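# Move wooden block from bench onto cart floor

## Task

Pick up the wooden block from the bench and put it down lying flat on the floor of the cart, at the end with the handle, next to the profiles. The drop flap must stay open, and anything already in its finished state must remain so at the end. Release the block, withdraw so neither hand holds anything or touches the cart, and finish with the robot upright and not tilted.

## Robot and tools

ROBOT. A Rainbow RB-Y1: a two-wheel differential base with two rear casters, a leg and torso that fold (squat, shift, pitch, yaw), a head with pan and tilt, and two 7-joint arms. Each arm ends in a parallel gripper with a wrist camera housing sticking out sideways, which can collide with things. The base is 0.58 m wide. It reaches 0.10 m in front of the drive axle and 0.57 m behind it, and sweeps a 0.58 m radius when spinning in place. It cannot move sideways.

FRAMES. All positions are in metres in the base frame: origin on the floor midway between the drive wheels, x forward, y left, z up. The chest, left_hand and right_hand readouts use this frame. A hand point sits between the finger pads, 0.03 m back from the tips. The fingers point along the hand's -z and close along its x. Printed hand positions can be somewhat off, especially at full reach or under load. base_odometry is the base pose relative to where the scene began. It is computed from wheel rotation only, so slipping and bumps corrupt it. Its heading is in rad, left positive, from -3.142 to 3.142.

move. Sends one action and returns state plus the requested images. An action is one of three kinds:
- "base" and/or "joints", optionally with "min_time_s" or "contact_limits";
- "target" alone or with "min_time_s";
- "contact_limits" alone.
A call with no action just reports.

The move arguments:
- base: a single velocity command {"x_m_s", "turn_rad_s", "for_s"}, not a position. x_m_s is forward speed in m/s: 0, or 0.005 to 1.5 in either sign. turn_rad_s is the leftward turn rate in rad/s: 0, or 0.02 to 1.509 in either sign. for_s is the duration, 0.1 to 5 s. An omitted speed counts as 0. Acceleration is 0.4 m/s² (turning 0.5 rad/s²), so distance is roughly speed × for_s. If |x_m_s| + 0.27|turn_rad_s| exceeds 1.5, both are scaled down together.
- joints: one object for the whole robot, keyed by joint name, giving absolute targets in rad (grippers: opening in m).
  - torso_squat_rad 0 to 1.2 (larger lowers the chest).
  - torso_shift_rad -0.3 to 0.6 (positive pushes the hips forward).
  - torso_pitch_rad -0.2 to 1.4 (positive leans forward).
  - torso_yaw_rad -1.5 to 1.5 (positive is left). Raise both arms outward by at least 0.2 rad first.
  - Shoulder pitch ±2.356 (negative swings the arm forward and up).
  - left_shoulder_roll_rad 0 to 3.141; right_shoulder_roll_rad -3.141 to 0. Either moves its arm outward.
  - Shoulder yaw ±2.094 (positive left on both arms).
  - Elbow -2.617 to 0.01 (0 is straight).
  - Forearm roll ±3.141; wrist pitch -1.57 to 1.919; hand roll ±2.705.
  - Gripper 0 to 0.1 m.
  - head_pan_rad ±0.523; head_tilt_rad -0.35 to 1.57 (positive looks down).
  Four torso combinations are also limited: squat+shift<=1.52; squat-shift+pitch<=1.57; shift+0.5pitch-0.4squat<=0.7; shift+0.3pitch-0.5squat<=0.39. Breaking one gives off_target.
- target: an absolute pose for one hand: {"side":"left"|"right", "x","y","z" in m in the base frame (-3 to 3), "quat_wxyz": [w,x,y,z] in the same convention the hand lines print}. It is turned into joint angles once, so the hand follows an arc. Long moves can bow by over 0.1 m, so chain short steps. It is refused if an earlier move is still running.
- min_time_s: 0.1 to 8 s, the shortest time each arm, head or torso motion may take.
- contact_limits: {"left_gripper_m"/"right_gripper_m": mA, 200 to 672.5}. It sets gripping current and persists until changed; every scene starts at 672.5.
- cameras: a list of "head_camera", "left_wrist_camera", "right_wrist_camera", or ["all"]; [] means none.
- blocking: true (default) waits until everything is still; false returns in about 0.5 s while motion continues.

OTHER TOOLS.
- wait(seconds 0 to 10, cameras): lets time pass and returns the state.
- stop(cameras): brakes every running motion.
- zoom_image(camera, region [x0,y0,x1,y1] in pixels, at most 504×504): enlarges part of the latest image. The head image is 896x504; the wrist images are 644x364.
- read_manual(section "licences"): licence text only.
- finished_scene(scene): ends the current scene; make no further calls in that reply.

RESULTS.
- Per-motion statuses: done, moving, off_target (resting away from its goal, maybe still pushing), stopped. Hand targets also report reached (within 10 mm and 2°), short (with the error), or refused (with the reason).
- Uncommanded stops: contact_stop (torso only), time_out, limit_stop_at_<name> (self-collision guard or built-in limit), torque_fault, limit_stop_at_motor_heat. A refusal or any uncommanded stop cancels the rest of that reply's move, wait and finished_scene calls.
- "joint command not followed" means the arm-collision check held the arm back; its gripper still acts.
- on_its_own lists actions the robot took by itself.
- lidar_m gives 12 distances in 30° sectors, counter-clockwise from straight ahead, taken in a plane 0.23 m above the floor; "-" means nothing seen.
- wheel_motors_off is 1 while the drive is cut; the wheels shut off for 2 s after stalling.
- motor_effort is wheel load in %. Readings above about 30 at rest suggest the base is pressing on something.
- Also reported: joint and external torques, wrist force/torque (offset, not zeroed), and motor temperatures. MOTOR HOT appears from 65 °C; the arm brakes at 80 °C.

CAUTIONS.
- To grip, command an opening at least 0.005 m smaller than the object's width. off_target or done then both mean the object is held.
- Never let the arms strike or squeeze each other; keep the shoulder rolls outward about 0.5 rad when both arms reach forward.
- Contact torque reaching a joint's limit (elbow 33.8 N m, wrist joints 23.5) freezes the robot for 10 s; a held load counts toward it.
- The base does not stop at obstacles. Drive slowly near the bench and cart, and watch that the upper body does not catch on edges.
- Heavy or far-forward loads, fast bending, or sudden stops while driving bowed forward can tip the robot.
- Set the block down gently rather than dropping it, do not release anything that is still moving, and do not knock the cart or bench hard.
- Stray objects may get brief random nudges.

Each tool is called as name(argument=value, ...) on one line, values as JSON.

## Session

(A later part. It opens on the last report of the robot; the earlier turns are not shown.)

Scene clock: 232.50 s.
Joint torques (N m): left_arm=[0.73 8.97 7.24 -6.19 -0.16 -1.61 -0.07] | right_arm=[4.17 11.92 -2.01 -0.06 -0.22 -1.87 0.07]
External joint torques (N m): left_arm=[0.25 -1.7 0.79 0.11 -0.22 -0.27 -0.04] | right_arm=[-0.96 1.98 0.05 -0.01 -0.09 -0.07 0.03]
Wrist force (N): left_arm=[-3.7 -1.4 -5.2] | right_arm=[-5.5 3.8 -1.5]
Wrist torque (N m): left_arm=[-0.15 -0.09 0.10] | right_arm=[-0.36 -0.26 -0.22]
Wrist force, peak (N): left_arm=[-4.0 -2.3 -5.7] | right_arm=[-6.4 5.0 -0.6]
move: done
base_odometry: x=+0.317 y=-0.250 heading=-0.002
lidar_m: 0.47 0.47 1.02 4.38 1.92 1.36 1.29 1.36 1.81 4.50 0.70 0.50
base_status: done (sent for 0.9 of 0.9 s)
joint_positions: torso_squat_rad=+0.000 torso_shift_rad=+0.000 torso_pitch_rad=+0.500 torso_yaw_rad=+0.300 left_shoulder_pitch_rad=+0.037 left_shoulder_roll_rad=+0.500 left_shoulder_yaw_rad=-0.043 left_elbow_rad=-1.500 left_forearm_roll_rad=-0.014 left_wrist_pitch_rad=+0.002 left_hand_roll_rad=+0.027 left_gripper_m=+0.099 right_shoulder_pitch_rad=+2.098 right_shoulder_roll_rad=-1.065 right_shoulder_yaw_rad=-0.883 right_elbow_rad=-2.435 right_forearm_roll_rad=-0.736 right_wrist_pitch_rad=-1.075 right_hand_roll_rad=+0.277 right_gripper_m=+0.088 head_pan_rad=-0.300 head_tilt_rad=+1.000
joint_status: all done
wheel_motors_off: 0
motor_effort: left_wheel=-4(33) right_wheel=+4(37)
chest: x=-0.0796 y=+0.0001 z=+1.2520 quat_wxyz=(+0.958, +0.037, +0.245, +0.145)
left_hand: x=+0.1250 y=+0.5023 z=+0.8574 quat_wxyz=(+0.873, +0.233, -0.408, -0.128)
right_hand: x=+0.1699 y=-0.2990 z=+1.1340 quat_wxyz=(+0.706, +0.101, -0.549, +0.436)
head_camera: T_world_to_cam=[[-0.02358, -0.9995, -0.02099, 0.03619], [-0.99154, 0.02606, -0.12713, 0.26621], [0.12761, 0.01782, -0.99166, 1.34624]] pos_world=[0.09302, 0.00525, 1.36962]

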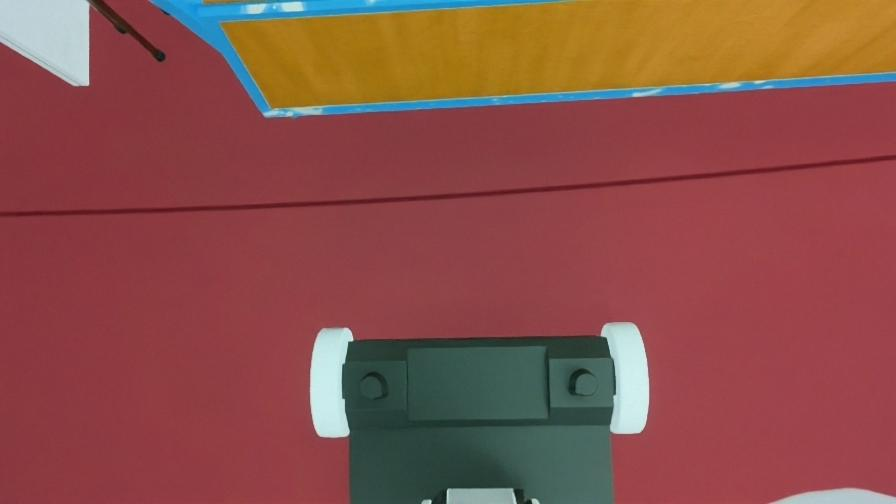

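move(joints={"head_pan_rad": -0.3, "head_tilt_rad": 0.45}, cameras=["head_camera"])

zoom_image(camera="head_camera", region=[180, 150, 580, 400])

Scene clock: 235.43 s.
Joint torques (N m): left_arm=[0.87 8.72 7.15 -6.25 0.06 -1.61 -0.05] | right_arm=[4.41 11.59 -1.62 0 -0.2 -1.79 -0.02]
External joint torques (N m): left_arm=[0.38 -1.96 0.69 0.05 -0.01 -0.27 -0.02] | right_arm=[-0.72 1.66 0.44 0.04 -0.07 0.01 -0.06]
Wrist force (N): left_arm=[-3.4 -1.5 -4.8] | right_arm=[-5.8 3.6 -1.7]
Wrist torque (N m): left_arm=[-0.15 -0.02 0.09] | right_arm=[-0.35 -0.26 -0.25]
Wrist force, peak (N): left_arm=[-3.2 -1.6 -6.2] | right_arm=[-6.4 3.6 -1.4]
move: done
base_odometry: x=+0.317 y=-0.250 heading=-0.002
lidar_m: 0.47 0.49 1.02 4.37 1.91 1.36 1.30 1.36 1.81 4.51 0.71 0.49
base_status: not commanded
joint_positions: torso_squat_rad=+0.000 torso_shift_rad=+0.000 torso_pitch_rad=+0.500 torso_yaw_rad=+0.300 left_shoulder_pitch_rad=+0.037 left_shoulder_roll_rad=+0.500 left_shoulder_yaw_rad=-0.043 left_elbow_rad=-1.500 left_forearm_roll_rad=-0.014 left_wrist_pitch_rad=+0.002 left_hand_roll_rad=+0.027 left_gripper_m=+0.099 right_shoulder_pitch_rad=+2.098 right_shoulder_roll_rad=-1.065 right_shoulder_yaw_rad=-0.883 right_elbow_rad=-2.435 right_forearm_roll_rad=-0.736 right_wrist_pitch_rad=-1.075 right_hand_roll_rad=+0.277 right_gripper_m=+0.088 head_pan_rad=-0.300 head_tilt_rad=+0.450
joint_status: all done
wheel_motors_off: 0
motor_effort: left_wheel=-4(4) right_wheel=+5(5)
chest: x=-0.0796 y=+0.0001 z=+1.2520 quat_wxyz=(+0.958, +0.037, +0.245, +0.145)
left_hand: x=+0.1250 y=+0.5023 z=+0.8574 quat_wxyz=(+0.873, +0.233, -0.408, -0.128)
right_hand: x=+0.1699 y=-0.2990 z=+1.1340 quat_wxyz=(+0.706, +0.101, -0.549, +0.436)
head_camera: T_world_to_cam=[[-0.00905, -0.9995, -0.03016, 0.04867], [-0.77885, 0.02596, -0.62667, 0.96684], [0.62714, 0.01782, -0.7787, 1.02701]] pos_world=[0.1094, 0.00525, 1.40709]

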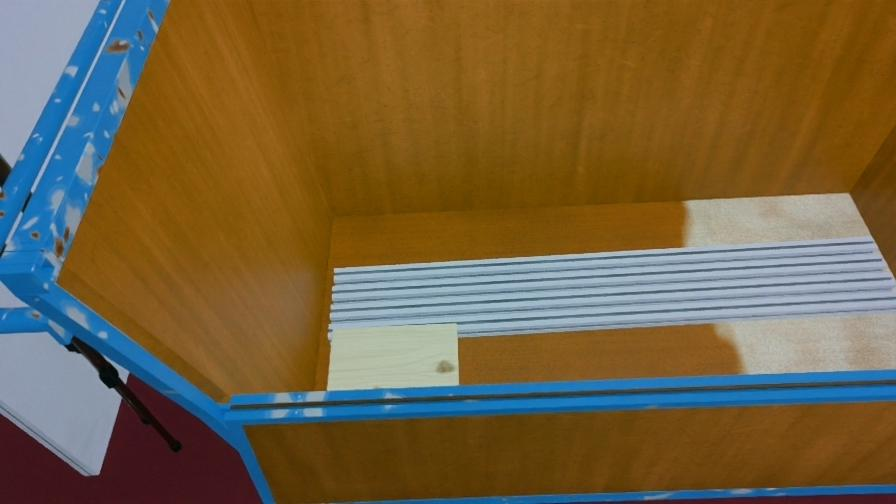

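Scaled by 1.260 from the camera's image (finer frame: 1280x720).

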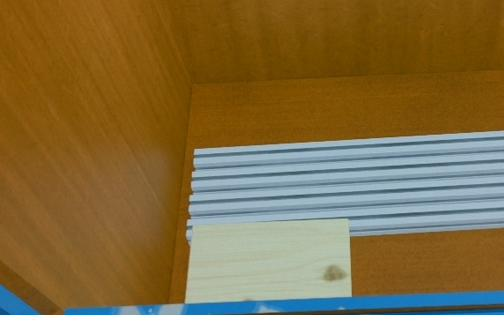

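finished_scene(scene=2)

The scene is finished: the task was done.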